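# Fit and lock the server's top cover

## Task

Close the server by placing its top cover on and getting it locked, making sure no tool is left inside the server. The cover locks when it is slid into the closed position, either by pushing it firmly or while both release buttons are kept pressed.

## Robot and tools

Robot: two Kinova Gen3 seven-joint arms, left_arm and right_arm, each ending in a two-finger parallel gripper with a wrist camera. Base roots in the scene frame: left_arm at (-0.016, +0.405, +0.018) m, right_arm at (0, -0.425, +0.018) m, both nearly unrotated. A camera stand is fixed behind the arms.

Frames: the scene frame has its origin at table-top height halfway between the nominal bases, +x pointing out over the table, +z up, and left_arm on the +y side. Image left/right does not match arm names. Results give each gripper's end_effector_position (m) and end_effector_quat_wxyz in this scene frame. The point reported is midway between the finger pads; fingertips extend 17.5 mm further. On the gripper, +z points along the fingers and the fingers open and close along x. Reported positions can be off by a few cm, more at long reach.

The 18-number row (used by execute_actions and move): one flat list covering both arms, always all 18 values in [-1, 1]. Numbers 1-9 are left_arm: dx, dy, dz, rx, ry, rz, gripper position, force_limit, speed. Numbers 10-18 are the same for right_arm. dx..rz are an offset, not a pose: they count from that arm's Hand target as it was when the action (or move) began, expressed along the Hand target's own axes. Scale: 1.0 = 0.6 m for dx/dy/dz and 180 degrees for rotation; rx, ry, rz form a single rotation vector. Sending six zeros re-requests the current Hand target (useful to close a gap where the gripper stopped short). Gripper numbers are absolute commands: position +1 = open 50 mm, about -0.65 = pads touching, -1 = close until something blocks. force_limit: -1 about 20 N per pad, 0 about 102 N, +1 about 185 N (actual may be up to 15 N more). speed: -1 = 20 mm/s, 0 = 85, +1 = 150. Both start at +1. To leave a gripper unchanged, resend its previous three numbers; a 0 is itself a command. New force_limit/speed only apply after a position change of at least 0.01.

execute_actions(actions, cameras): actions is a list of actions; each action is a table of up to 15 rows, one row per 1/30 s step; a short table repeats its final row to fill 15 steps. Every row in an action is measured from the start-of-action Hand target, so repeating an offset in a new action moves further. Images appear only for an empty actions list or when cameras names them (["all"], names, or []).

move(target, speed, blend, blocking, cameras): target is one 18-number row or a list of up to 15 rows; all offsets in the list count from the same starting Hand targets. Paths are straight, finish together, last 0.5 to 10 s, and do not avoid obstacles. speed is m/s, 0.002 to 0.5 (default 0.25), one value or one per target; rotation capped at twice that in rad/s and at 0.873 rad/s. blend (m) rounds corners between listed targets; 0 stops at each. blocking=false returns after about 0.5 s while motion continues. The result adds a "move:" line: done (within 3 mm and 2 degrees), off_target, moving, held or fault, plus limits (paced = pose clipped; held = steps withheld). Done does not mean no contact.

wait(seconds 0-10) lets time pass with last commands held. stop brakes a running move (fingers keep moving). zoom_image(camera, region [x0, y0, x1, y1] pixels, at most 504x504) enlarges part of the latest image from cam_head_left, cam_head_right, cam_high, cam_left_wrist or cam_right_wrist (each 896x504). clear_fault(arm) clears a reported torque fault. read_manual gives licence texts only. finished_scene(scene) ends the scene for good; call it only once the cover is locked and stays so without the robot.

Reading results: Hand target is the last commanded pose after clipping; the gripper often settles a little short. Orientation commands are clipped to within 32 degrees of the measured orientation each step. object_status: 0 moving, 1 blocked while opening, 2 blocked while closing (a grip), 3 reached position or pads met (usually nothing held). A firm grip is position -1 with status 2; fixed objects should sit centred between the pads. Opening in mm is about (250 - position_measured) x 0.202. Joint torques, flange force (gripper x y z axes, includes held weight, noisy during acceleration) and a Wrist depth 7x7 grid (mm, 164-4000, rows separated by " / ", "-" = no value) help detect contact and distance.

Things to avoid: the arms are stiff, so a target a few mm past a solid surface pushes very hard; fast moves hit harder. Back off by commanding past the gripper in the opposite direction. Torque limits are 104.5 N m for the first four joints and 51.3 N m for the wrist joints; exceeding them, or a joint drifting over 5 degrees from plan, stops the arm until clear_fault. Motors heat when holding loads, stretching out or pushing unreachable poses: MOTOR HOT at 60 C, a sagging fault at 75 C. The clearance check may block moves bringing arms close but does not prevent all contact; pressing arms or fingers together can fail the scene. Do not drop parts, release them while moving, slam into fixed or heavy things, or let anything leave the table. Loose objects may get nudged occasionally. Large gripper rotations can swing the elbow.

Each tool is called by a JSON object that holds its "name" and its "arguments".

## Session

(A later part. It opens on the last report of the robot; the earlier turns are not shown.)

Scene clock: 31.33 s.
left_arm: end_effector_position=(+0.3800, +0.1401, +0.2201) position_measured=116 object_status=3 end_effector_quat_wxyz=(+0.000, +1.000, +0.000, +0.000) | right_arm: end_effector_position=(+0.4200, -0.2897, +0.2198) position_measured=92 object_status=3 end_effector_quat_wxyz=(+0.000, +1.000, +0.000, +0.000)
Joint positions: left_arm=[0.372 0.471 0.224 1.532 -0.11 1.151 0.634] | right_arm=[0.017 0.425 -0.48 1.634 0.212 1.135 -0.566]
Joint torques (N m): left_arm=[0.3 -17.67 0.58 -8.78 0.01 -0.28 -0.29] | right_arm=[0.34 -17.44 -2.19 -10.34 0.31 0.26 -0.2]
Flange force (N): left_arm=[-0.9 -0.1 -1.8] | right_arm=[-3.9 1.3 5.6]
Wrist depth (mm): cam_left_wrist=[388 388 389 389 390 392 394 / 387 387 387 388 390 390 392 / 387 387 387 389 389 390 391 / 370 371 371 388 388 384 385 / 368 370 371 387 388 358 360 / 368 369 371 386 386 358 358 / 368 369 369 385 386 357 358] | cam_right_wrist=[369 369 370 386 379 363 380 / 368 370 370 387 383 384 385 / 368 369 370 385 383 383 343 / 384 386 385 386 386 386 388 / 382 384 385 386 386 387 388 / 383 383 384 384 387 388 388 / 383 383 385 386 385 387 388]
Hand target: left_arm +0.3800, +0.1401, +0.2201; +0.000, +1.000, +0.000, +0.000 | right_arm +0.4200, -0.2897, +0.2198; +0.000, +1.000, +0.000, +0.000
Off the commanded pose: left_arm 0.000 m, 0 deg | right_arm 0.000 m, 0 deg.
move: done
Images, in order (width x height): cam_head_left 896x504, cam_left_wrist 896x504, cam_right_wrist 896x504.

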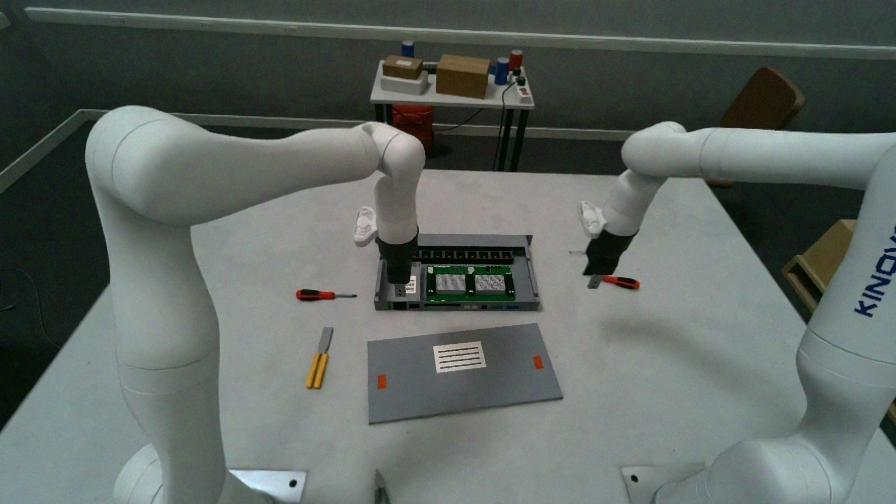

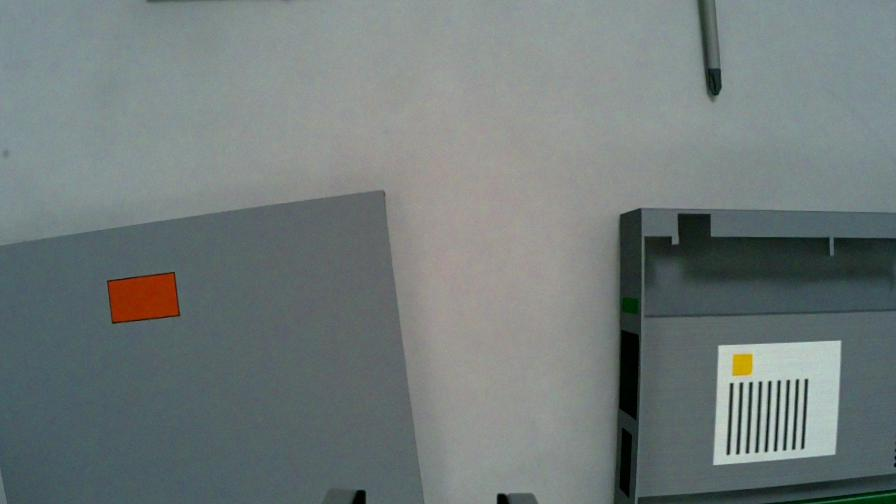

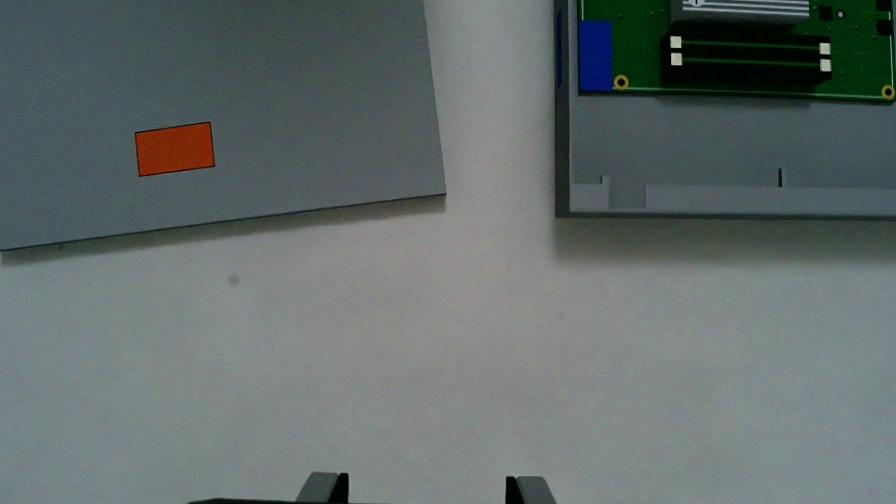

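{"name": "move", "arguments": {"target": [[-0.1935,-0.1682,0.2,0,0,-0.04,1,0,0,-0.1405,-0.0805,0.2,0,0,-0.04,1,0,0],[-0.1935,-0.1682,0.3308,0,0,-0.04,1,0,0,-0.1405,-0.0805,0.3308,0,0,-0.04,1,0,0]], "speed": [0.2,0.1], "cameras": ["cam_right_wrist","cam_left_wrist","cam_head_left","cam_high"]}}

Scene clock: 37.20 s.
left_arm: end_effector_position=(+0.2641, +0.2409, +0.0215) position_measured=3 object_status=3 end_effector_quat_wxyz=(+0.000, +0.998, +0.062, +0.000) | right_arm: end_effector_position=(+0.3357, -0.2415, +0.0213) position_measured=3 object_status=3 end_effector_quat_wxyz=(+0.000, +0.998, +0.063, +0.000)
Joint positions: left_arm=[0.371 0.588 0.085 2.265 -0.162 0.293 0.74] | right_arm=[-0.257 0.67 -0.361 2.064 0.486 0.489 -0.904]
Joint torques (N m): left_arm=[0.43 -13.91 -0.03 -2.75 0.06 -0.2 -0.32] | right_arm=[0.4 -17.7 -2.18 -5.95 0.35 0.25 -0.18]
Flange force (N): left_arm=[0.6 -0.5 -3.9] | right_arm=[-5.8 1.4 5.5]
Wrist depth (mm): cam_left_wrist=[188 189 189 179 179 190 191 / 188 188 189 178 179 183 181 / 188 188 188 189 189 180 185 / 187 188 188 189 189 189 190 / 187 187 188 188 188 189 190 / 187 187 188 188 188 189 189 / 186 186 187 188 188 189 189] | cam_right_wrist=[172 172 172 173 173 173 174 / 171 172 172 172 173 173 173 / 171 172 172 172 173 173 173 / 171 172 172 172 173 173 173 / 171 172 172 172 173 173 173 / 171 171 172 172 172 173 173 / 186 186 187 187 187 188 188]
Hand target: left_arm +0.2641, +0.2409, +0.0215; +0.000, +0.998, +0.062, +0.000 | right_arm +0.3357, -0.2415, +0.0213; +0.000, +0.998, +0.063, +0.000
Off the commanded pose: left_arm 0.000 m, 0 deg | right_arm 0.000 m, 0 deg.
move: done
Images, in order (width x height): cam_head_left 896x504, cam_high 896x504, cam_left_wrist 896x504, cam_right_wrist 896x504.

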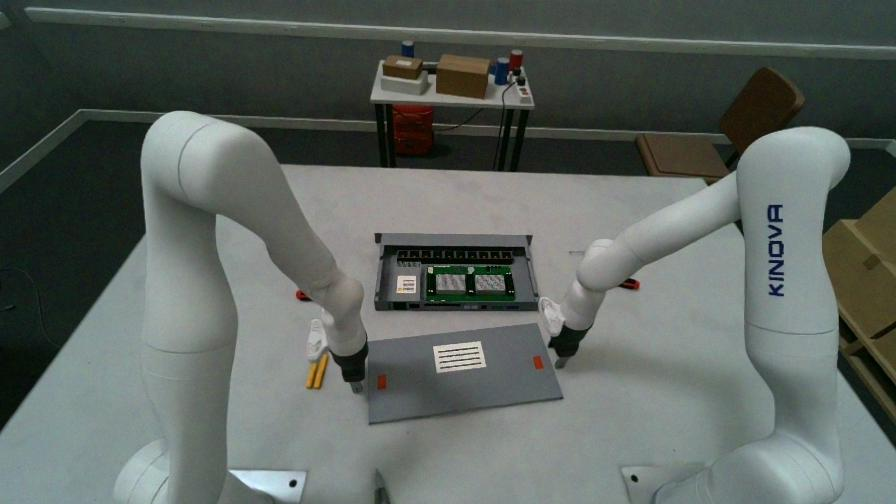

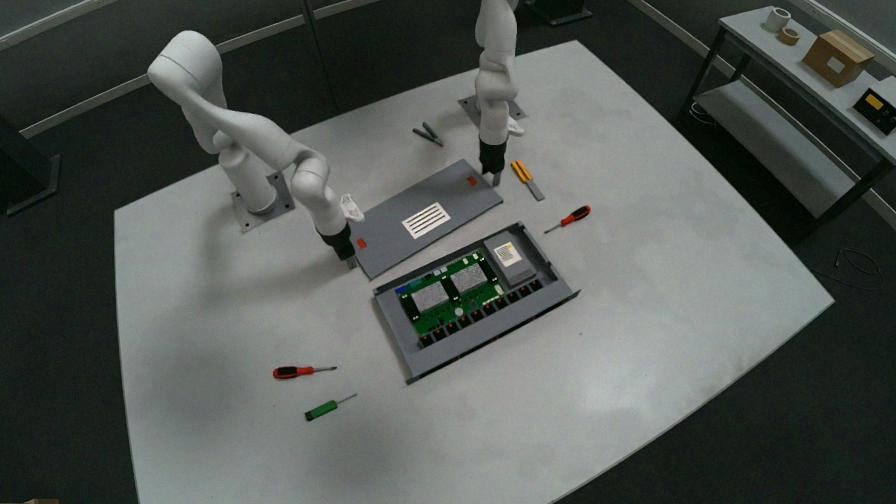

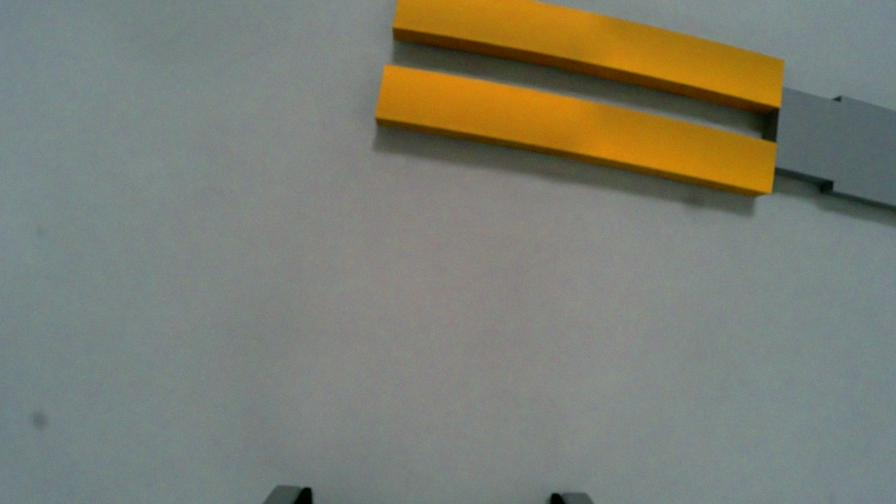

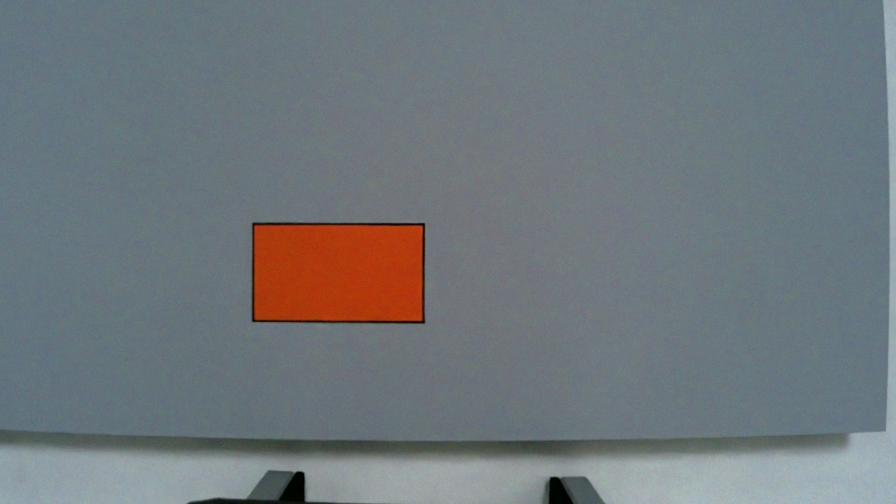

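{"name": "move", "arguments": {"target": [0,0.0155,0,0,0,0,1,0,0,0,-0.0145,0,0,0,0,1,0,0], "speed": 0.03}}

{"name": "move", "arguments": {"target": [0,0.0033,0,0,0,0,1,0,0,0,-0.0033,0,0,0,0,1,0,0], "speed": 0.02}}

Scene clock: 38.13 s.
left_arm: end_effector_position=(+0.2653, +0.2317, +0.0215) position_measured=3 object_status=3 end_effector_quat_wxyz=(+0.000, +0.998, +0.062, +0.000) | right_arm: end_effector_position=(+0.3346, -0.2329, +0.0213) position_measured=3 object_status=3 end_effector_quat_wxyz=(+0.000, +0.998, +0.063, +0.000)
Joint positions: left_arm=[0.395 0.594 0.084 2.247 -0.156 0.306 0.757] | right_arm=[-0.278 0.674 -0.361 2.054 0.482 0.496 -0.919]
Joint torques (N m): left_arm=[0.69 -14.2 -0.02 -2.81 0.03 -0.24 -0.33] | right_arm=[0.22 -17.9 -2.09 -6.02 0.33 0.26 -0.15]
Flange force (N): left_arm=[1.3 -0.9 -3.9] | right_arm=[-5.5 1.9 5.3]
Wrist depth (mm): cam_left_wrist=[188 189 189 186 182 180 191 / 188 188 189 189 179 180 181 / 188 188 189 189 190 189 190 / 187 187 188 188 189 189 190 / 187 187 188 188 189 189 189 / 187 187 187 188 188 189 189 / 186 187 187 188 188 188 189] | cam_right_wrist=[171 172 172 173 173 173 173 / 171 172 172 172 173 173 173 / 172 172 172 172 173 173 173 / 171 172 172 172 173 173 173 / 171 172 172 173 173 173 173 / 171 171 172 172 173 173 173 / 171 171 172 172 173 173 173]
Hand target: left_arm +0.2653, +0.2317, +0.0215; +0.000, +0.998, +0.062, +0.000 | right_arm +0.3346, -0.2329, +0.0213; +0.000, +0.998, +0.063, +0.000
Off the commanded pose: left_arm 0.000 m, 0 deg | right_arm 0.000 m, 0 deg.
move: done

Scene clock: 38.83 s.
left_arm: end_effector_position=(+0.2655, +0.2298, +0.0215) position_measured=3 object_status=3 end_effector_quat_wxyz=(+0.000, +0.998, +0.062, +0.000) | right_arm: end_effector_position=(+0.3343, -0.2310, +0.0213) position_measured=3 object_status=3 end_effector_quat_wxyz=(+0.000, +0.998, +0.063, +0.000)
Joint positions: left_arm=[0.4 0.595 0.084 2.243 -0.154 0.308 0.76] | right_arm=[-0.283 0.675 -0.361 2.051 0.481 0.497 -0.922]
Joint torques (N m): left_arm=[2.67 -14.43 3.06 -4.97 0.42 -1.71 -0.56] | right_arm=[-3.92 -17.11 -7.7 -8.67 -1.35 -3.01 -0.59]
Flange force (N): left_arm=[1.1 -7.7 -5.5] | right_arm=[-5.3 14.5 2.3]
Wrist depth (mm): cam_left_wrist=[189 189 189 178 182 180 191 / 188 188 189 189 179 180 181 / 187 188 189 189 189 190 190 / 187 188 188 189 189 189 190 / 187 187 188 188 189 189 190 / 187 187 188 188 188 189 189 / 186 187 187 188 188 188 189] | cam_right_wrist=[171 172 172 172 173 173 173 / 171 172 172 172 173 173 173 / 171 172 172 172 173 173 173 / 171 171 172 172 173 173 173 / 171 171 172 172 173 173 173 / 171 171 172 172 172 173 173 / 171 171 172 172 172 173 173]
Hand target: left_arm +0.2655, +0.2297, +0.0215; +0.000, +0.998, +0.062, +0.000 | right_arm +0.3343, -0.2309, +0.0213; +0.000, +0.998, +0.063, +0.000
Off the commanded pose: left_arm 0.000 m, 0 deg | right_arm 0.000 m, 0 deg.
move: done

{"name": "move", "arguments": {"target": [0,0.0016,0,0,0,0,1,0,0,0,-0.0012,0,0,0,0,1,0,0], "speed": 0.02}}

Scene clock: 41.87 s.
left_arm: end_effector_position=(+0.2656, +0.2288, +0.0215) position_measured=3 object_status=3 end_effector_quat_wxyz=(+0.000, +0.998, +0.062, +0.000) | right_arm: end_effector_position=(+0.3342, -0.2302, +0.0213) position_measured=3 object_status=3 end_effector_quat_wxyz=(+0.000, +0.998, +0.063, +0.000)
Joint positions: left_arm=[0.403 0.595 0.084 2.241 -0.154 0.31 0.762] | right_arm=[-0.284 0.675 -0.361 2.05 0.481 0.498 -0.924]
Joint torques (N m): left_arm=[6.5 -14.33 8.44 -8.35 1.08 -4.07 -0.99] | right_arm=[-7.79 -15.56 -12.95 -10.77 -2.89 -6.05 -1.02]
Flange force (N): left_arm=[1.6 -20.3 -9.4] | right_arm=[-4.8 26.3 -2.5]
Wrist depth (mm): cam_left_wrist=[189 189 189 178 183 181 191 / 188 188 189 189 180 180 181 / 188 188 189 189 189 190 190 / 187 188 188 189 189 189 190 / 187 187 188 188 188 189 189 / 187 187 187 188 188 188 189 / 186 187 187 187 188 188 189] | cam_right_wrist=[171 172 172 172 173 173 173 / 171 172 172 172 173 173 173 / 171 171 172 172 173 173 173 / 171 171 172 172 173 173 173 / 171 171 172 172 172 173 173 / 171 171 172 172 172 173 173 / 171 171 172 172 172 173 173]
Hand target: left_arm +0.2656, +0.2288, +0.0215; +0.000, +0.998, +0.062, +0.000 | right_arm +0.3342, -0.2302, +0.0213; +0.000, +0.998, +0.063, +0.000
Off the commanded pose: left_arm 0.000 m, 0 deg | right_arm 0.000 m, 0 deg.
move: done

{"name": "move", "arguments": {"target": [[0,0.0013,0,0,0,0,1,0,0,0,-0.0013,0,0,0,0,1,0,0],[0,0.0013,-0.01,0,0,0,1,0,0,0,-0.0013,-0.01,0,0,0,1,0,0]], "speed": 0.03, "cameras": ["cam_right_wrist","cam_left_wrist"]}}

Scene clock: 43.00 s.
left_arm: end_effector_position=(+0.2657, +0.2280, +0.0275) position_measured=3 object_status=3 end_effector_quat_wxyz=(+0.000, +0.998, +0.062, +0.000) | right_arm: end_effector_position=(+0.3341, -0.2294, +0.0273) position_measured=3 object_status=3 end_effector_quat_wxyz=(+0.000, +0.998, +0.063, +0.000)
Joint positions: left_arm=[0.4 0.579 0.09 2.236 -0.15 0.331 0.761] | right_arm=[-0.278 0.662 -0.372 2.046 0.471 0.515 -0.916]
Joint torques (N m): left_arm=[9.24 -18.45 12.3 -11.97 1.67 -5.84 -1.29] | right_arm=[-7.95 -22.46 -14.43 -16.67 -3.03 -7.99 -1.15]
Flange force (N): left_arm=[2.9 -28.6 0.7] | right_arm=[-10.2 29.5 12.8]
Wrist depth (mm): cam_left_wrist=[195 195 195 191 185 187 197 / 194 194 195 195 185 186 187 / 194 194 194 195 195 195 196 / 193 194 194 194 195 195 195 / 193 193 193 194 194 195 195 / 192 193 193 193 194 194 194 / 192 192 193 193 193 194 194] | cam_right_wrist=[173 173 172 171 170 170 169 / 173 173 172 171 170 170 169 / 173 173 172 171 170 170 169 / 173 172 172 171 170 169 169 / 173 172 172 171 170 169 169 / 173 172 172 171 170 169 169 / 173 172 171 171 170 169 169]
Hand target: left_arm +0.2657, +0.2280, +0.0275; +0.000, +0.998, +0.062, +0.000 | right_arm +0.3341, -0.2294, +0.0273; +0.000, +0.998, +0.063, +0.000
Off the commanded pose: left_arm 0.000 m, 0 deg | right_arm 0.000 m, 0 deg.
move: done
Images, in order (width x height): cam_left_wrist 896x504, cam_right_wrist 896x504.

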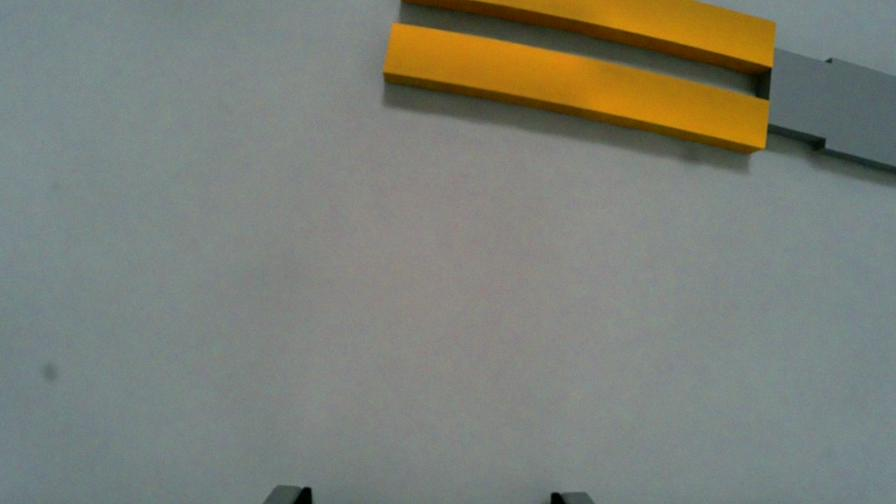

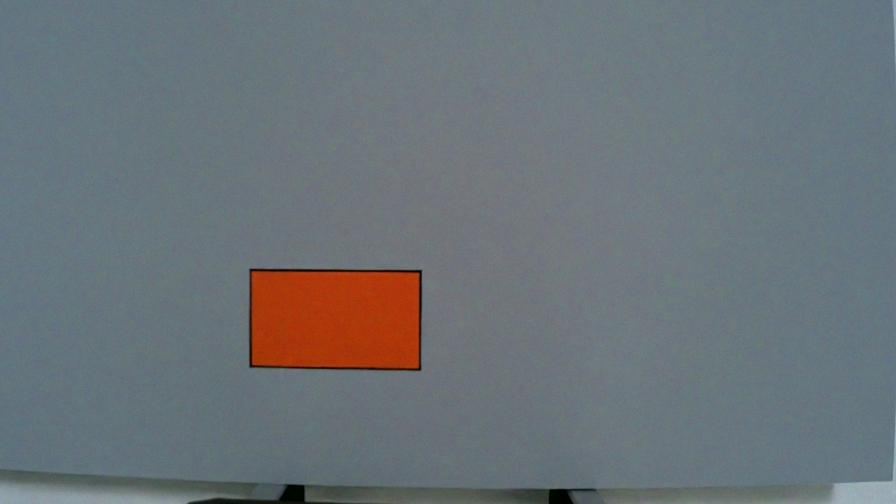

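{"name": "move", "arguments": {"target": [[0,0,0.01,0,0,0,1,0,0,0,0,0.01,0,0,0,1,0,0],[0,-0.0085,0.01,0,0,0,1,0,0,0,0.0085,0.01,0,0,0,1,0,0],[-0.0145,-0.0085,0.01,0,0,0,1,0,0,-0.0145,0.0085,0.01,0,0,0,1,0,0],[-0.0145,0.0006,0.01,0,0,0,1,0,0,-0.0145,-0.0006,0.01,0,0,0,1,0,0],[-0.0145,0.0006,-0.007,0,0,0,1,0,0,-0.0145,-0.0006,-0.007,0,0,0,1,0,0]], "speed": [0.03,0.05,0.05,0.03,0.03], "cameras": ["cam_right_wrist"]}}

Scene clock: 45.60 s.
left_arm: end_effector_position=(+0.2571, +0.2266, +0.0317) position_measured=3 object_status=3 end_effector_quat_wxyz=(+0.000, +0.998, +0.062, +0.000) | right_arm: end_effector_position=(+0.3255, -0.2301, +0.0315) position_measured=3 object_status=3 end_effector_quat_wxyz=(+0.000, +0.998, +0.063, +0.000)
Joint positions: left_arm=[0.417 0.56 0.089 2.255 -0.145 0.331 0.772] | right_arm=[-0.285 0.643 -0.375 2.07 0.466 0.51 -0.927]
Joint torques (N m): left_arm=[10 -19.42 13.64 -13.59 1.95 -6.76 -1.4] | right_arm=[-8.7 -21.7 -15.33 -17.6 -3.24 -8.64 -1.26]
Flange force (N): left_arm=[3.2 -31.9 3.2] | right_arm=[-10.8 32.9 12.2]
Wrist depth (mm): cam_left_wrist=[199 199 199 200 190 191 201 / 198 198 199 199 189 190 191 / 198 198 198 199 200 200 200 / 197 198 198 198 199 199 200 / 197 197 198 198 199 199 199 / 196 197 197 198 198 198 199 / 196 197 197 197 198 198 198] | cam_right_wrist=[168 169 172 174 176 178 180 / 168 170 172 174 176 178 180 / 168 170 172 174 176 178 180 / 168 170 172 174 176 179 181 / 169 170 172 174 177 179 181 / 169 170 172 174 177 179 181 / 169 171 173 174 177 197 198]
Hand target: left_arm +0.2571, +0.2266, +0.0317; +0.000, +0.998, +0.062, +0.000 | right_arm +0.3255, -0.2301, +0.0315; +0.000, +0.998, +0.063, +0.000
Off the commanded pose: left_arm 0.000 m, 0 deg | right_arm 0.000 m, 0 deg.
move: done
Images, in order (width x height): cam_right_wrist 896x504.

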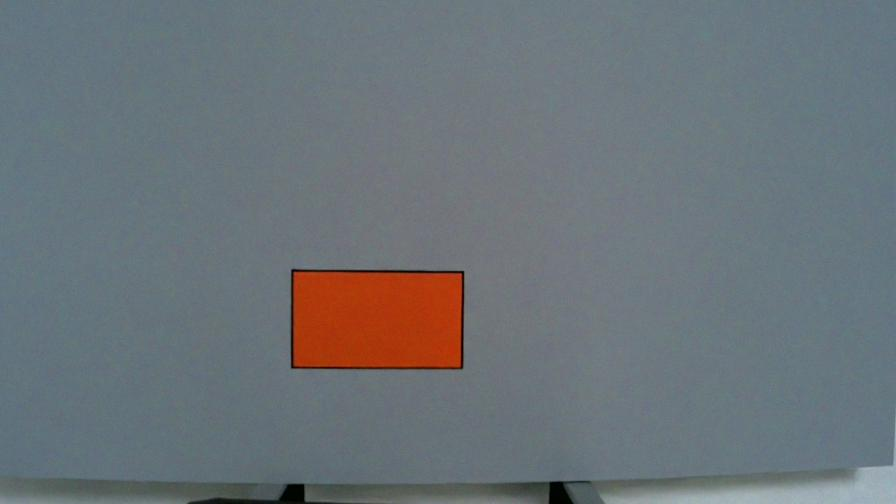

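{"name": "move", "arguments": {"target": [[0,0,0.017,0,0,0,1,0,0,0,0,0.017,0,0,0,1,0,0],[0,-0.009,0.017,0,0,0,1,0,0,0,0.009,0.017,0,0,0,1,0,0],[0.0067,-0.009,0.017,0,0,-0.0067,1,0,0,0.0067,0.009,0.017,0,0,-0.0067,1,0,0],[0.0067,0,0.017,0,0,-0.0067,1,0,0,0.0067,0,0.017,0,0,-0.0067,1,0,0]], "speed": [0.03,0.05,0.05,0.03], "cameras": ["cam_right_wrist"]}}

Scene clock: 48.30 s.
left_arm: end_effector_position=(+0.2611, +0.2273, +0.0215) position_measured=3 object_status=3 end_effector_quat_wxyz=(+0.000, +0.997, +0.073, +0.000) | right_arm: end_effector_position=(+0.3295, -0.2299, +0.0213) position_measured=3 object_status=3 end_effector_quat_wxyz=(+0.000, +0.997, +0.073, +0.000)
Joint positions: left_arm=[0.419 0.592 0.077 2.25 -0.143 0.303 0.783] | right_arm=[-0.29 0.671 -0.363 2.063 0.489 0.491 -0.92]
Joint torques (N m): left_arm=[6.96 -15.47 9.49 -12.2 3.02 -6.22 0.66] | right_arm=[-10.21 -14.52 -15.88 -10.99 -1.78 -6.77 0.72]
Flange force (N): left_arm=[1.4 -29.8 -10.7] | right_arm=[-6.9 29.0 -3.1]
Wrist depth (mm): cam_left_wrist=[189 189 189 189 183 181 182 / 188 189 189 189 183 180 181 / 188 188 188 189 189 190 190 / 187 188 188 188 189 189 189 / 187 187 188 188 189 189 189 / 187 187 187 188 188 189 189 / 186 187 186 187 188 188 188] | cam_right_wrist=[171 171 172 172 173 173 173 / 171 171 172 172 172 173 173 / 171 172 172 172 173 173 173 / 171 171 172 172 172 173 173 / 171 171 172 172 172 173 173 / 171 171 172 172 172 173 173 / 186 172 172 172 172 173 173]
Hand target: left_arm +0.2611, +0.2271, +0.0215; +0.000, +0.997, +0.073, +0.000 | right_arm +0.3295, -0.2297, +0.0213; +0.000, +0.997, +0.073, +0.000
Off the commanded pose: left_arm 0.000 m, 0 deg | right_arm 0.000 m, 0 deg.
move: done
Images, in order (width x height): cam_right_wrist 896x504.

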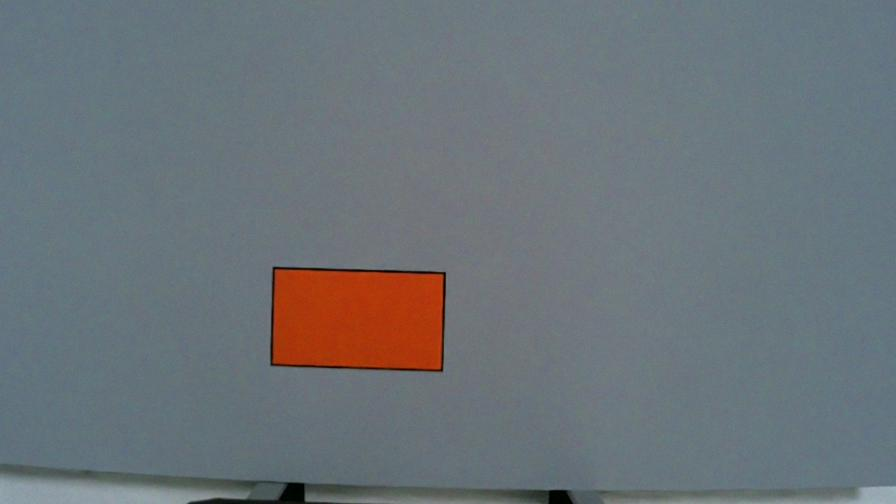

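{"name": "move", "arguments": {"target": [[0,-0.003,0,0,0,0.0033,1,0,0,0,0.003,0,0,0,0.0033,1,0,0],[0,0.0006,0,0,0,0.0033,1,0,0,0,-0.0006,0,0,0,0.0033,1,0,0]], "speed": [0.03,0.03]}}

Scene clock: 49.33 s.
left_arm: end_effector_position=(+0.2611, +0.2268, +0.0215) position_measured=3 object_status=3 end_effector_quat_wxyz=(+0.000, +0.998, +0.068, +0.000) | right_arm: end_effector_position=(+0.3294, -0.2296, +0.0213) position_measured=3 object_status=3 end_effector_quat_wxyz=(+0.000, +0.998, +0.068, +0.000)
Joint positions: left_arm=[0.418 0.593 0.079 2.249 -0.147 0.304 0.778] | right_arm=[-0.292 0.671 -0.361 2.063 0.485 0.49 -0.928]
Joint torques (N m): left_arm=[9.25 -15.5 12.64 -12.89 1.53 -6.77 -1.44] | right_arm=[-9.65 -17.06 -15.76 -14.66 -2.99 -8.39 -0.86]
Flange force (N): left_arm=[0.0 -31.4 -10.6] | right_arm=[-9.6 33.3 -0.3]
Wrist depth (mm): cam_left_wrist=[189 189 189 189 184 181 190 / 188 189 189 190 184 180 181 / 188 188 189 189 190 190 190 / 187 188 188 189 189 189 190 / 187 187 188 188 189 189 189 / 187 187 187 188 188 188 189 / 186 187 187 187 187 188 188] | cam_right_wrist=[171 171 172 172 172 172 173 / 171 172 172 172 172 173 173 / 171 171 172 172 172 173 173 / 171 171 172 172 172 173 173 / 171 171 172 172 172 172 173 / 171 171 172 172 172 173 173 / 171 171 172 172 172 173 173]
Hand target: left_arm +0.2612, +0.2267, +0.0215; +0.000, +0.998, +0.068, +0.000 | right_arm +0.3294, -0.2293, +0.0213; +0.000, +0.998, +0.068, +0.000
Off the commanded pose: left_arm 0.000 m, 0 deg | right_arm 0.000 m, 0 deg.
move: done

{"name": "move", "arguments": {"target": [0,0,0,0,0,-0.0017,1,0,0,0,0,0,0,0,-0.0015,1,0,0], "speed": 0.03}}

Scene clock: 50.33 s.
left_arm: end_effector_position=(+0.2612, +0.2267, +0.0215) position_measured=3 object_status=3 end_effector_quat_wxyz=(+0.000, +0.998, +0.070, +0.000) | right_arm: end_effector_position=(+0.3294, -0.2293, +0.0213) position_measured=3 object_status=3 end_effector_quat_wxyz=(+0.000, +0.998, +0.071, +0.000)
Joint positions: left_arm=[0.419 0.593 0.078 2.249 -0.145 0.304 0.781] | right_arm=[-0.292 0.671 -0.362 2.062 0.487 0.491 -0.924]
Joint torques (N m): left_arm=[8.63 -15.99 12.17 -14.18 3.08 -7.65 0.23] | right_arm=[-12.57 -17.06 -18.8 -14.68 -2.09 -9.08 0.73]
Flange force (N): left_arm=[0.9 -34.8 -11.6] | right_arm=[-8.9 36.6 0.3]
Wrist depth (mm): cam_left_wrist=[189 189 189 190 184 181 185 / 188 189 189 189 184 180 181 / 188 188 188 189 189 190 190 / 187 188 188 189 189 189 189 / 187 187 188 188 188 189 189 / 186 187 188 188 188 188 189 / 186 187 187 187 188 188 188] | cam_right_wrist=[171 171 172 172 172 173 173 / 171 171 172 172 172 173 173 / 171 171 172 172 172 173 173 / 171 171 172 172 172 173 173 / 171 171 172 172 172 173 173 / 171 171 172 172 172 173 173 / 171 171 172 172 172 173 173]
Hand target: left_arm +0.2612, +0.2267, +0.0215; +0.000, +0.998, +0.070, +0.000 | right_arm +0.3294, -0.2293, +0.0213; +0.000, +0.998, +0.071, +0.000
Off the commanded pose: left_arm 0.000 m, 0 deg | right_arm 0.000 m, 0 deg.
move: done

{"name": "move", "arguments": {"target": [[0,0,0,0,0,0.0005,1,0,0,0,0,0,0,0,0.0008,1,0,0],[0,0,-0.025,0,0,0.0005,1,0,0,0,0,-0.025,0,0,0.0008,1,0,0]], "speed": 0.03, "cameras": ["cam_right_wrist"]}}

Scene clock: 51.80 s.
left_arm: end_effector_position=(+0.2612, +0.2267, +0.0365) position_measured=3 object_status=3 end_effector_quat_wxyz=(+0.000, +0.998, +0.070, +0.000) | right_arm: end_effector_position=(+0.3294, -0.2293, +0.0363) position_measured=3 object_status=3 end_effector_quat_wxyz=(+0.000, +0.998, +0.069, +0.000)
Joint positions: left_arm=[0.408 0.55 0.093 2.241 -0.138 0.355 0.774] | right_arm=[-0.272 0.638 -0.389 2.054 0.461 0.533 -0.904]
Joint torques (N m): left_arm=[8.28 -19.85 11.47 -15.51 2.62 -7.17 -0.46] | right_arm=[-10.43 -21.08 -16.87 -15.39 -2.9 -7.87 -0.16]
Flange force (N): left_arm=[-0.7 -32.0 3.1] | right_arm=[-6.6 32.3 12.8]
Wrist depth (mm): cam_left_wrist=[203 204 205 204 197 195 206 / 203 203 204 204 194 195 196 / 202 203 203 203 204 204 205 / 202 203 203 203 204 204 204 / 202 202 202 203 203 204 204 / 201 202 202 202 203 203 204 / 201 201 202 202 202 203 203] | cam_right_wrist=[171 171 172 172 172 173 173 / 171 171 172 172 172 173 173 / 171 171 172 172 172 173 173 / 171 171 172 172 172 173 173 / 171 171 172 172 172 172 173 / 171 171 172 172 172 173 173 / 171 171 172 172 172 173 173]
Hand target: left_arm +0.2612, +0.2267, +0.0365; +0.000, +0.998, +0.070, +0.000 | right_arm +0.3294, -0.2293, +0.0363; +0.000, +0.998, +0.069, +0.000
Off the commanded pose: left_arm 0.000 m, 0 deg | right_arm 0.000 m, 0 deg.
move: done
Images, in order (width x height): cam_right_wrist 896x504.

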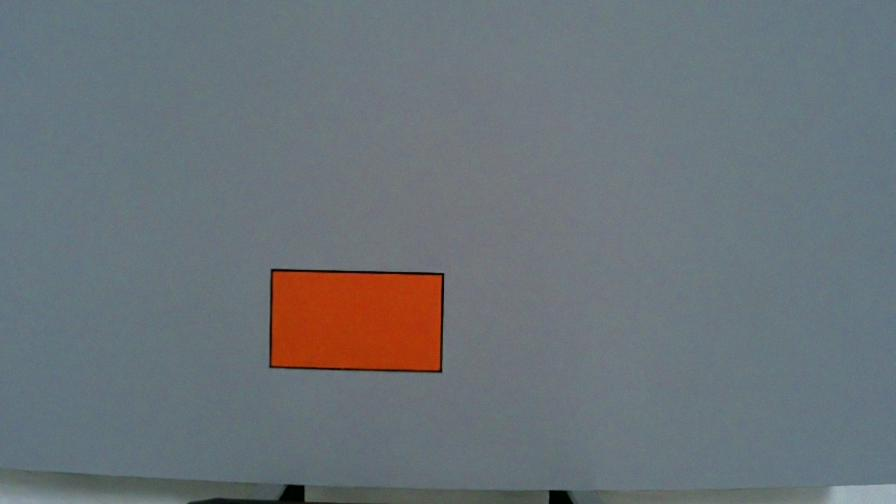

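{"name": "move", "arguments": {"target": [[0,0,-0.2225,0,0,0,1,0,0,0,0,-0.2225,0,0,0,1,0,0],[0.11752,0.01307,-0.2225,0,0,0.00986,1,0,0,0.09375,0.01268,-0.2225,0,0,0.00986,1,0,0],[0.23505,0.02652,-0.2225,0,0,0.01972,1,0,0,0.18748,0.02498,-0.2225,0,0,0.01972,1,0,0],[0.35252,0.04032,-0.2225,0,0,0.02958,1,0,0,0.28125,0.03695,-0.2225,0,0,0.02958,1,0,0],[0.46998,0.05452,-0.2225,0,0,0.03944,1,0,0,0.37507,0.04852,-0.2225,0,0,0.03944,1,0,0]], "speed": [0.1,0.1,0.1,0.1,0.1], "blend": [0.01,0.01,0.01,0.01,0], "cameras": ["cam_right_wrist","cam_left_wrist","cam_head_left","cam_high"]}}

Scene clock: 58.33 s.
left_arm: end_effector_position=(+0.5449, +0.2336, +0.1701) position_measured=3 object_status=3 end_effector_quat_wxyz=(+0.000, +1.000, +0.008, +0.000) | right_arm: end_effector_position=(+0.5563, -0.2270, +0.1698) position_measured=3 object_status=3 end_effector_quat_wxyz=(+0.000, +1.000, +0.007, +0.000)
Joint positions: left_arm=[0.159 0.765 0.157 1.16 -0.115 1.224 0.345] | right_arm=[-0.136 0.801 -0.421 1.124 0.312 1.277 -0.565]
Joint torques (N m): left_arm=[11.77 -26.22 11.92 -13.27 6.8 -3.05 0.14] | right_arm=[-12.46 -28.22 -15.02 -13.83 -5.92 -3.15 0.21]
Flange force (N): left_arm=[-3.5 -22.2 3.0] | right_arm=[-4.8 23.6 10.7]
Wrist depth (mm): cam_left_wrist=[338 339 338 339 339 341 341 / 336 336 337 337 338 339 340 / 335 336 336 338 338 338 339 / 334 335 336 337 338 337 338 / 333 334 335 336 336 338 338 / 332 334 334 335 334 336 336 / 332 332 312 293 319 300 294] | cam_right_wrist=[171 171 172 172 172 173 173 / 171 171 172 172 172 173 173 / 171 171 172 172 172 173 173 / 171 171 172 172 172 172 173 / 171 171 172 172 172 173 173 / 171 171 172 172 172 173 173 / 171 171 172 172 172 172 173]
Hand target: left_arm +0.5449, +0.2336, +0.1701; +0.000, +1.000, +0.008, +0.000 | right_arm +0.5563, -0.2270, +0.1698; +0.000, +1.000, +0.007, +0.000
Off the commanded pose: left_arm 0.000 m, 0 deg | right_arm 0.000 m, 0 deg.
move: done
Images, in order (width x height): cam_head_left 896x504, cam_high 896x504, cam_left_wrist 896x504, cam_right_wrist 896x504.

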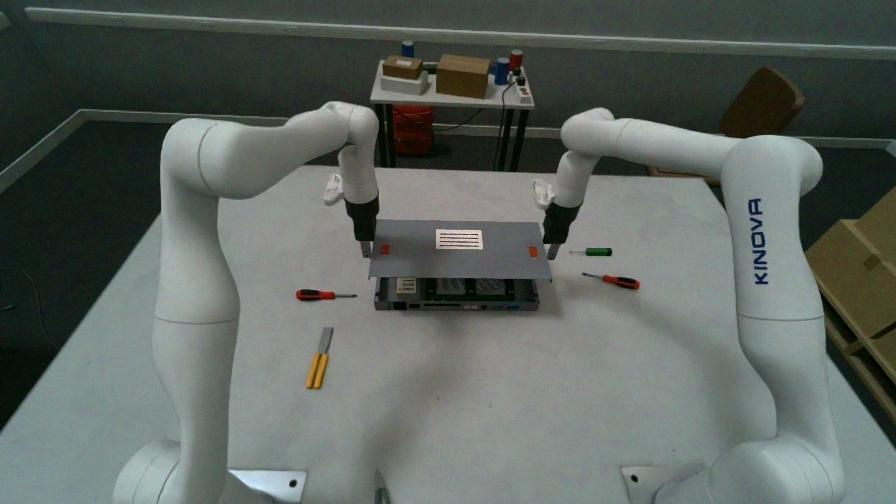

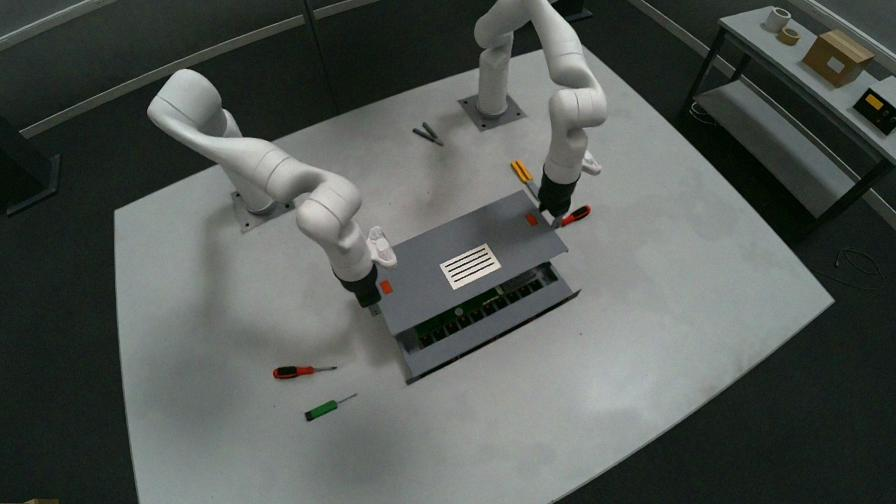

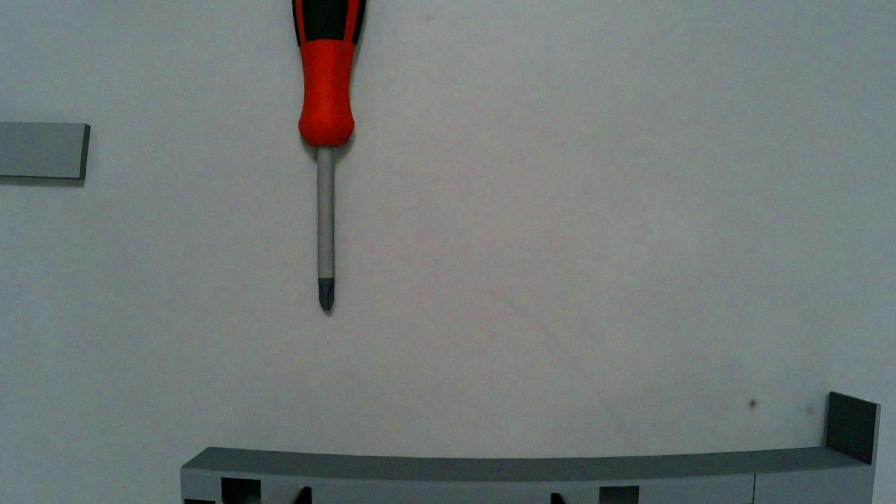

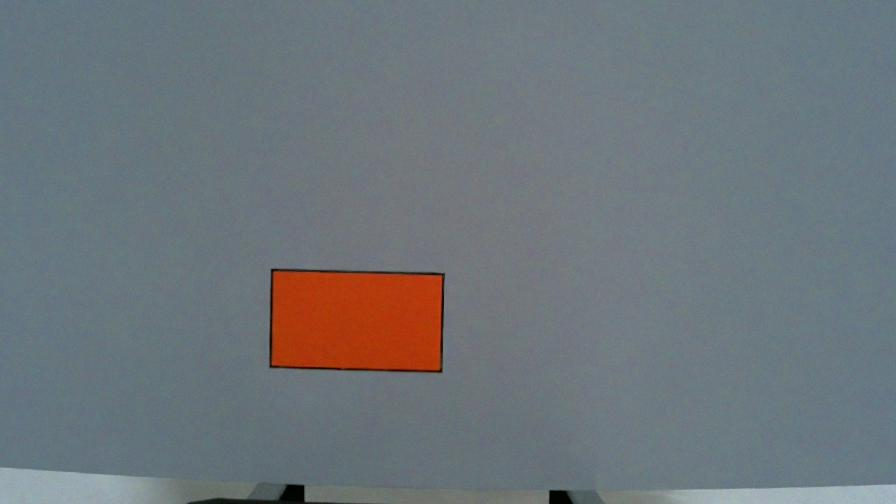

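{"name": "move", "arguments": {"target": [-0.005,0.0022,0.1583,0,0,0,1,0,0,-0.005,0.0012,0.1583,0,0,0,1,0,0], "speed": 0.08, "cameras": ["cam_left_wrist","cam_head_left","cam_head_right","cam_high"]}}

{"name": "zoom_image", "arguments": {"camera": "cam_high", "region": [370, 180, 600, 390]}}

{"name": "zoom_image", "arguments": {"camera": "cam_head_left", "region": [360, 220, 570, 320]}}

Scene clock: 61.00 s.
left_arm: end_effector_position=(+0.5420, +0.2321, +0.0752) position_measured=3 object_status=3 end_effector_quat_wxyz=(+0.000, +1.000, +0.008, +0.000) | right_arm: end_effector_position=(+0.5533, -0.2277, +0.0748) position_measured=3 object_status=3 end_effector_quat_wxyz=(+0.000, +1.000, +0.007, +0.000)
Joint positions: left_arm=[0.167 0.866 0.141 1.286 -0.127 0.997 0.361] | right_arm=[-0.137 0.899 -0.397 1.255 0.355 1.055 -0.607]
Joint torques (N m): left_arm=[13.18 -27.77 14.37 -13.09 6.83 -3.52 0.1] | right_arm=[-13.71 -28.85 -17.49 -13.31 -5.73 -3.96 0.2]
Flange force (N): left_arm=[-3.2 -24.8 3.2] | right_arm=[-5.2 26.0 9.6]
Wrist depth (mm): cam_left_wrist=[242 242 230 243 243 244 245 / 241 242 242 243 243 243 244 / 240 241 241 242 242 243 243 / 240 240 240 241 242 242 242 / 239 240 241 241 241 242 242 / 239 239 240 240 240 241 242 / 238 238 239 240 240 240 241] | cam_right_wrist=[171 171 172 172 172 173 173 / 171 171 172 172 172 173 173 / 171 171 172 172 172 173 173 / 171 171 172 172 172 172 173 / 171 171 172 172 172 173 173 / 171 171 172 172 172 172 173 / 171 171 172 172 172 173 173]
Hand target: left_arm +0.5420, +0.2321, +0.0752; +0.000, +1.000, +0.008, +0.000 | right_arm +0.5533, -0.2277, +0.0748; +0.000, +1.000, +0.007, +0.000
Off the commanded pose: left_arm 0.000 m, 0 deg | right_arm 0.000 m, 0 deg.
move: done
Images, in order (width x height): cam_head_left 896x504, cam_head_right 896x504, cam_high 896x504, cam_left_wrist 896x504.

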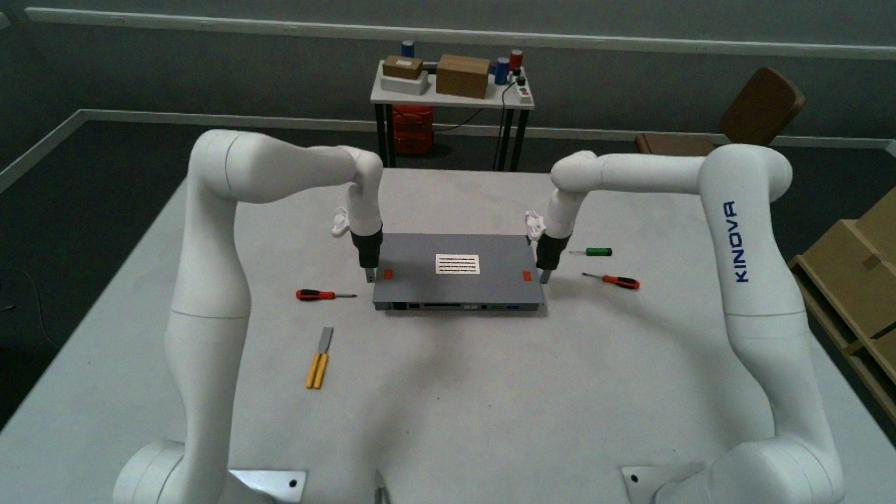

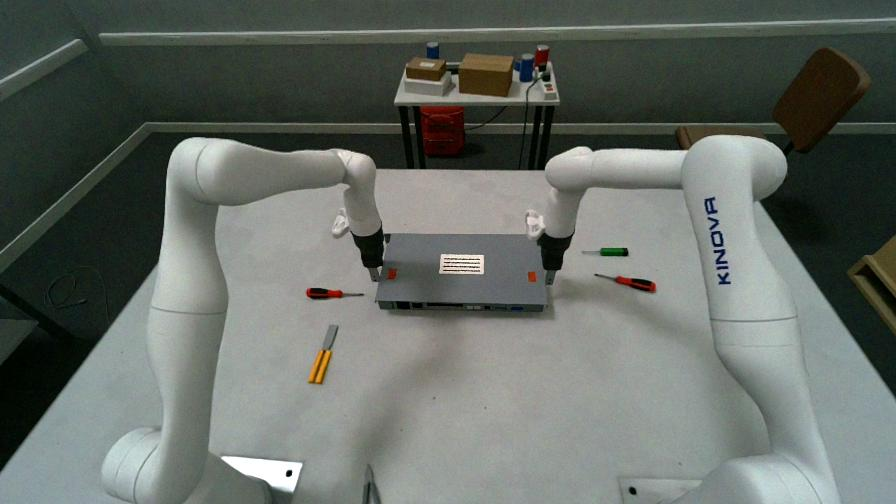

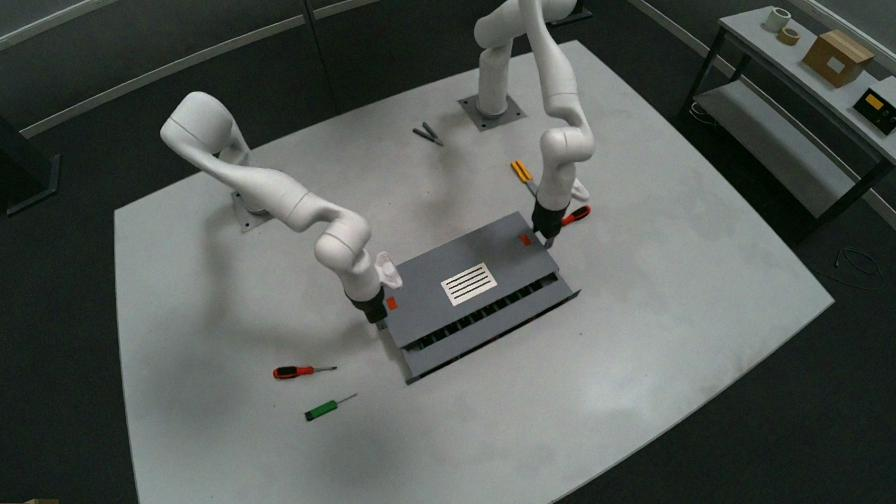

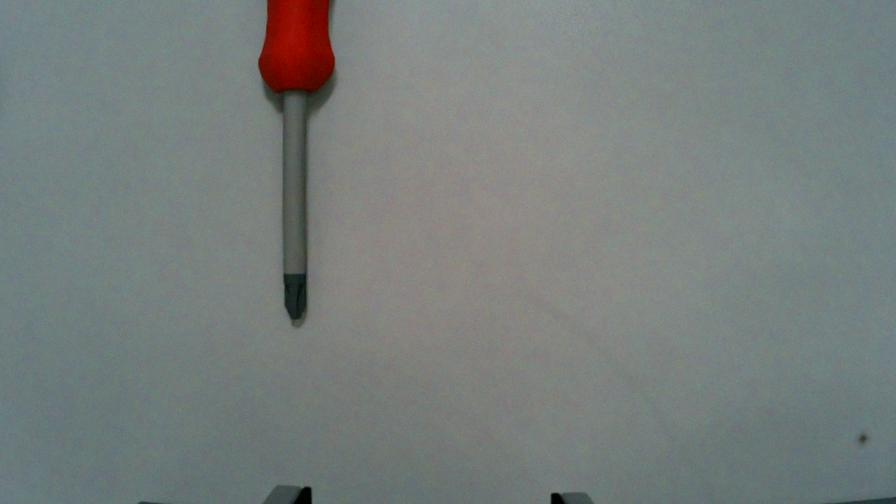

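Scaled by 2.191 from the camera's 896x504 image, which has a finer 1280x720 frame.

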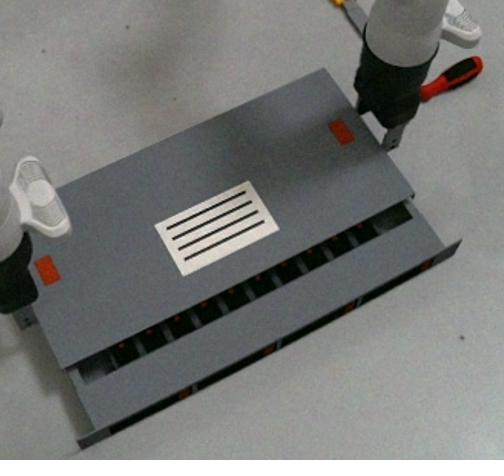

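Scaled by 2.400 from the camera's 896x504 image, which has a finer 1280x720 frame.

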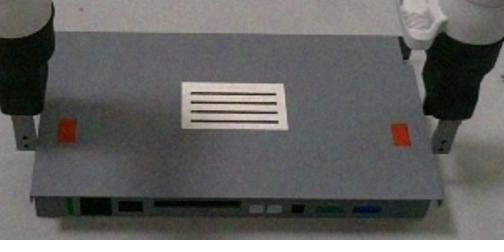

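{"name": "zoom_image", "arguments": {"camera": "cam_head_left", "region": [362, 285, 402, 320]}}

{"name": "zoom_image", "arguments": {"camera": "cam_head_left", "region": [515, 285, 555, 320]}}

{"name": "zoom_image", "arguments": {"camera": "cam_head_right", "region": [365, 285, 405, 320]}}

{"name": "zoom_image", "arguments": {"camera": "cam_head_right", "region": [520, 285, 560, 320]}}

Scaled by 12.600 from the camera's 896x504 image, which has a finer 1280x720 frame.

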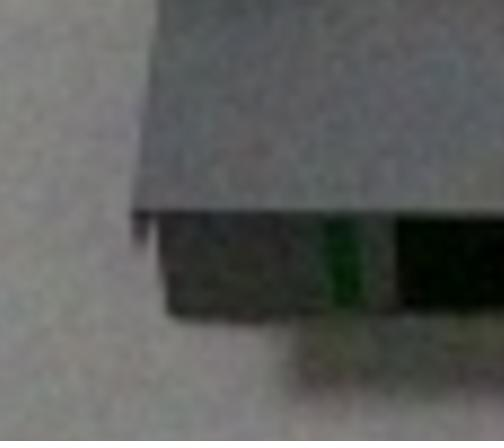

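Scaled by 12.600 from the camera's 896x504 image, which has a finer 1280x720 frame.

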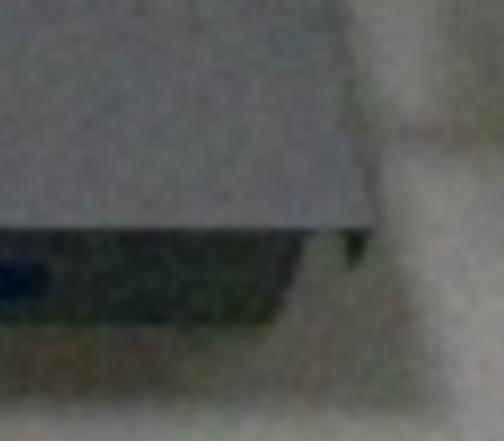

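Scaled by 12.600 from the camera's 896x504 image, which has a finer 1280x720 frame.

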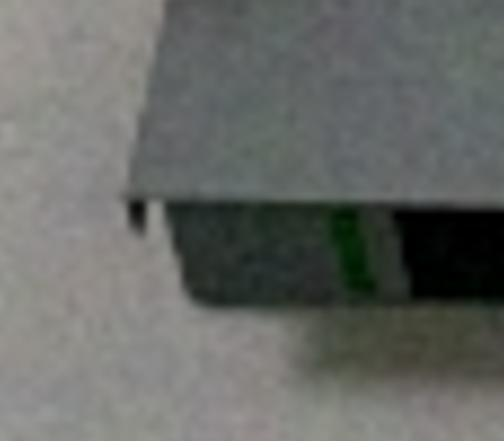

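Scaled by 12.600 from the camera's 896x504 image, which has a finer 1280x720 frame.

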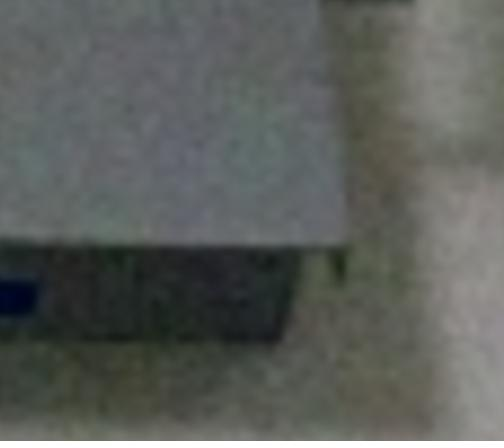

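{"name": "zoom_image", "arguments": {"camera": "cam_high", "region": [390, 320, 450, 380]}}

{"name": "zoom_image", "arguments": {"camera": "cam_high", "region": [530, 250, 590, 310]}}

Scaled by 8.400 from the camera's 896x504 image, which has a finer 1280x720 frame.

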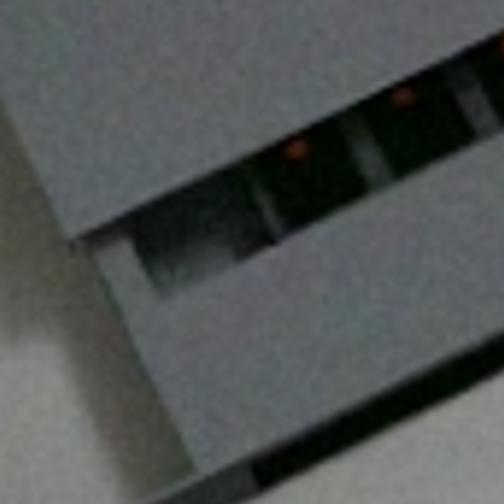

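Scaled by 8.400 from the camera's 896x504 image, which has a finer 1280x720 frame.

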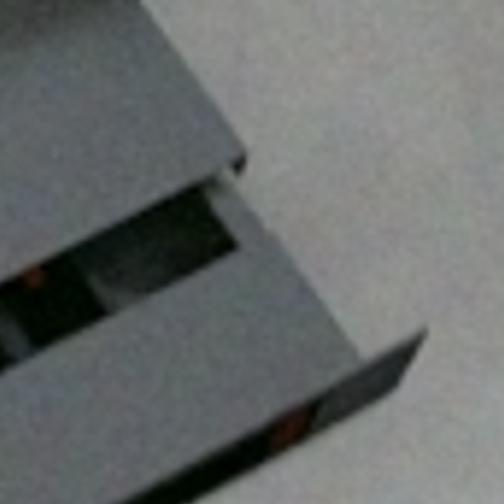

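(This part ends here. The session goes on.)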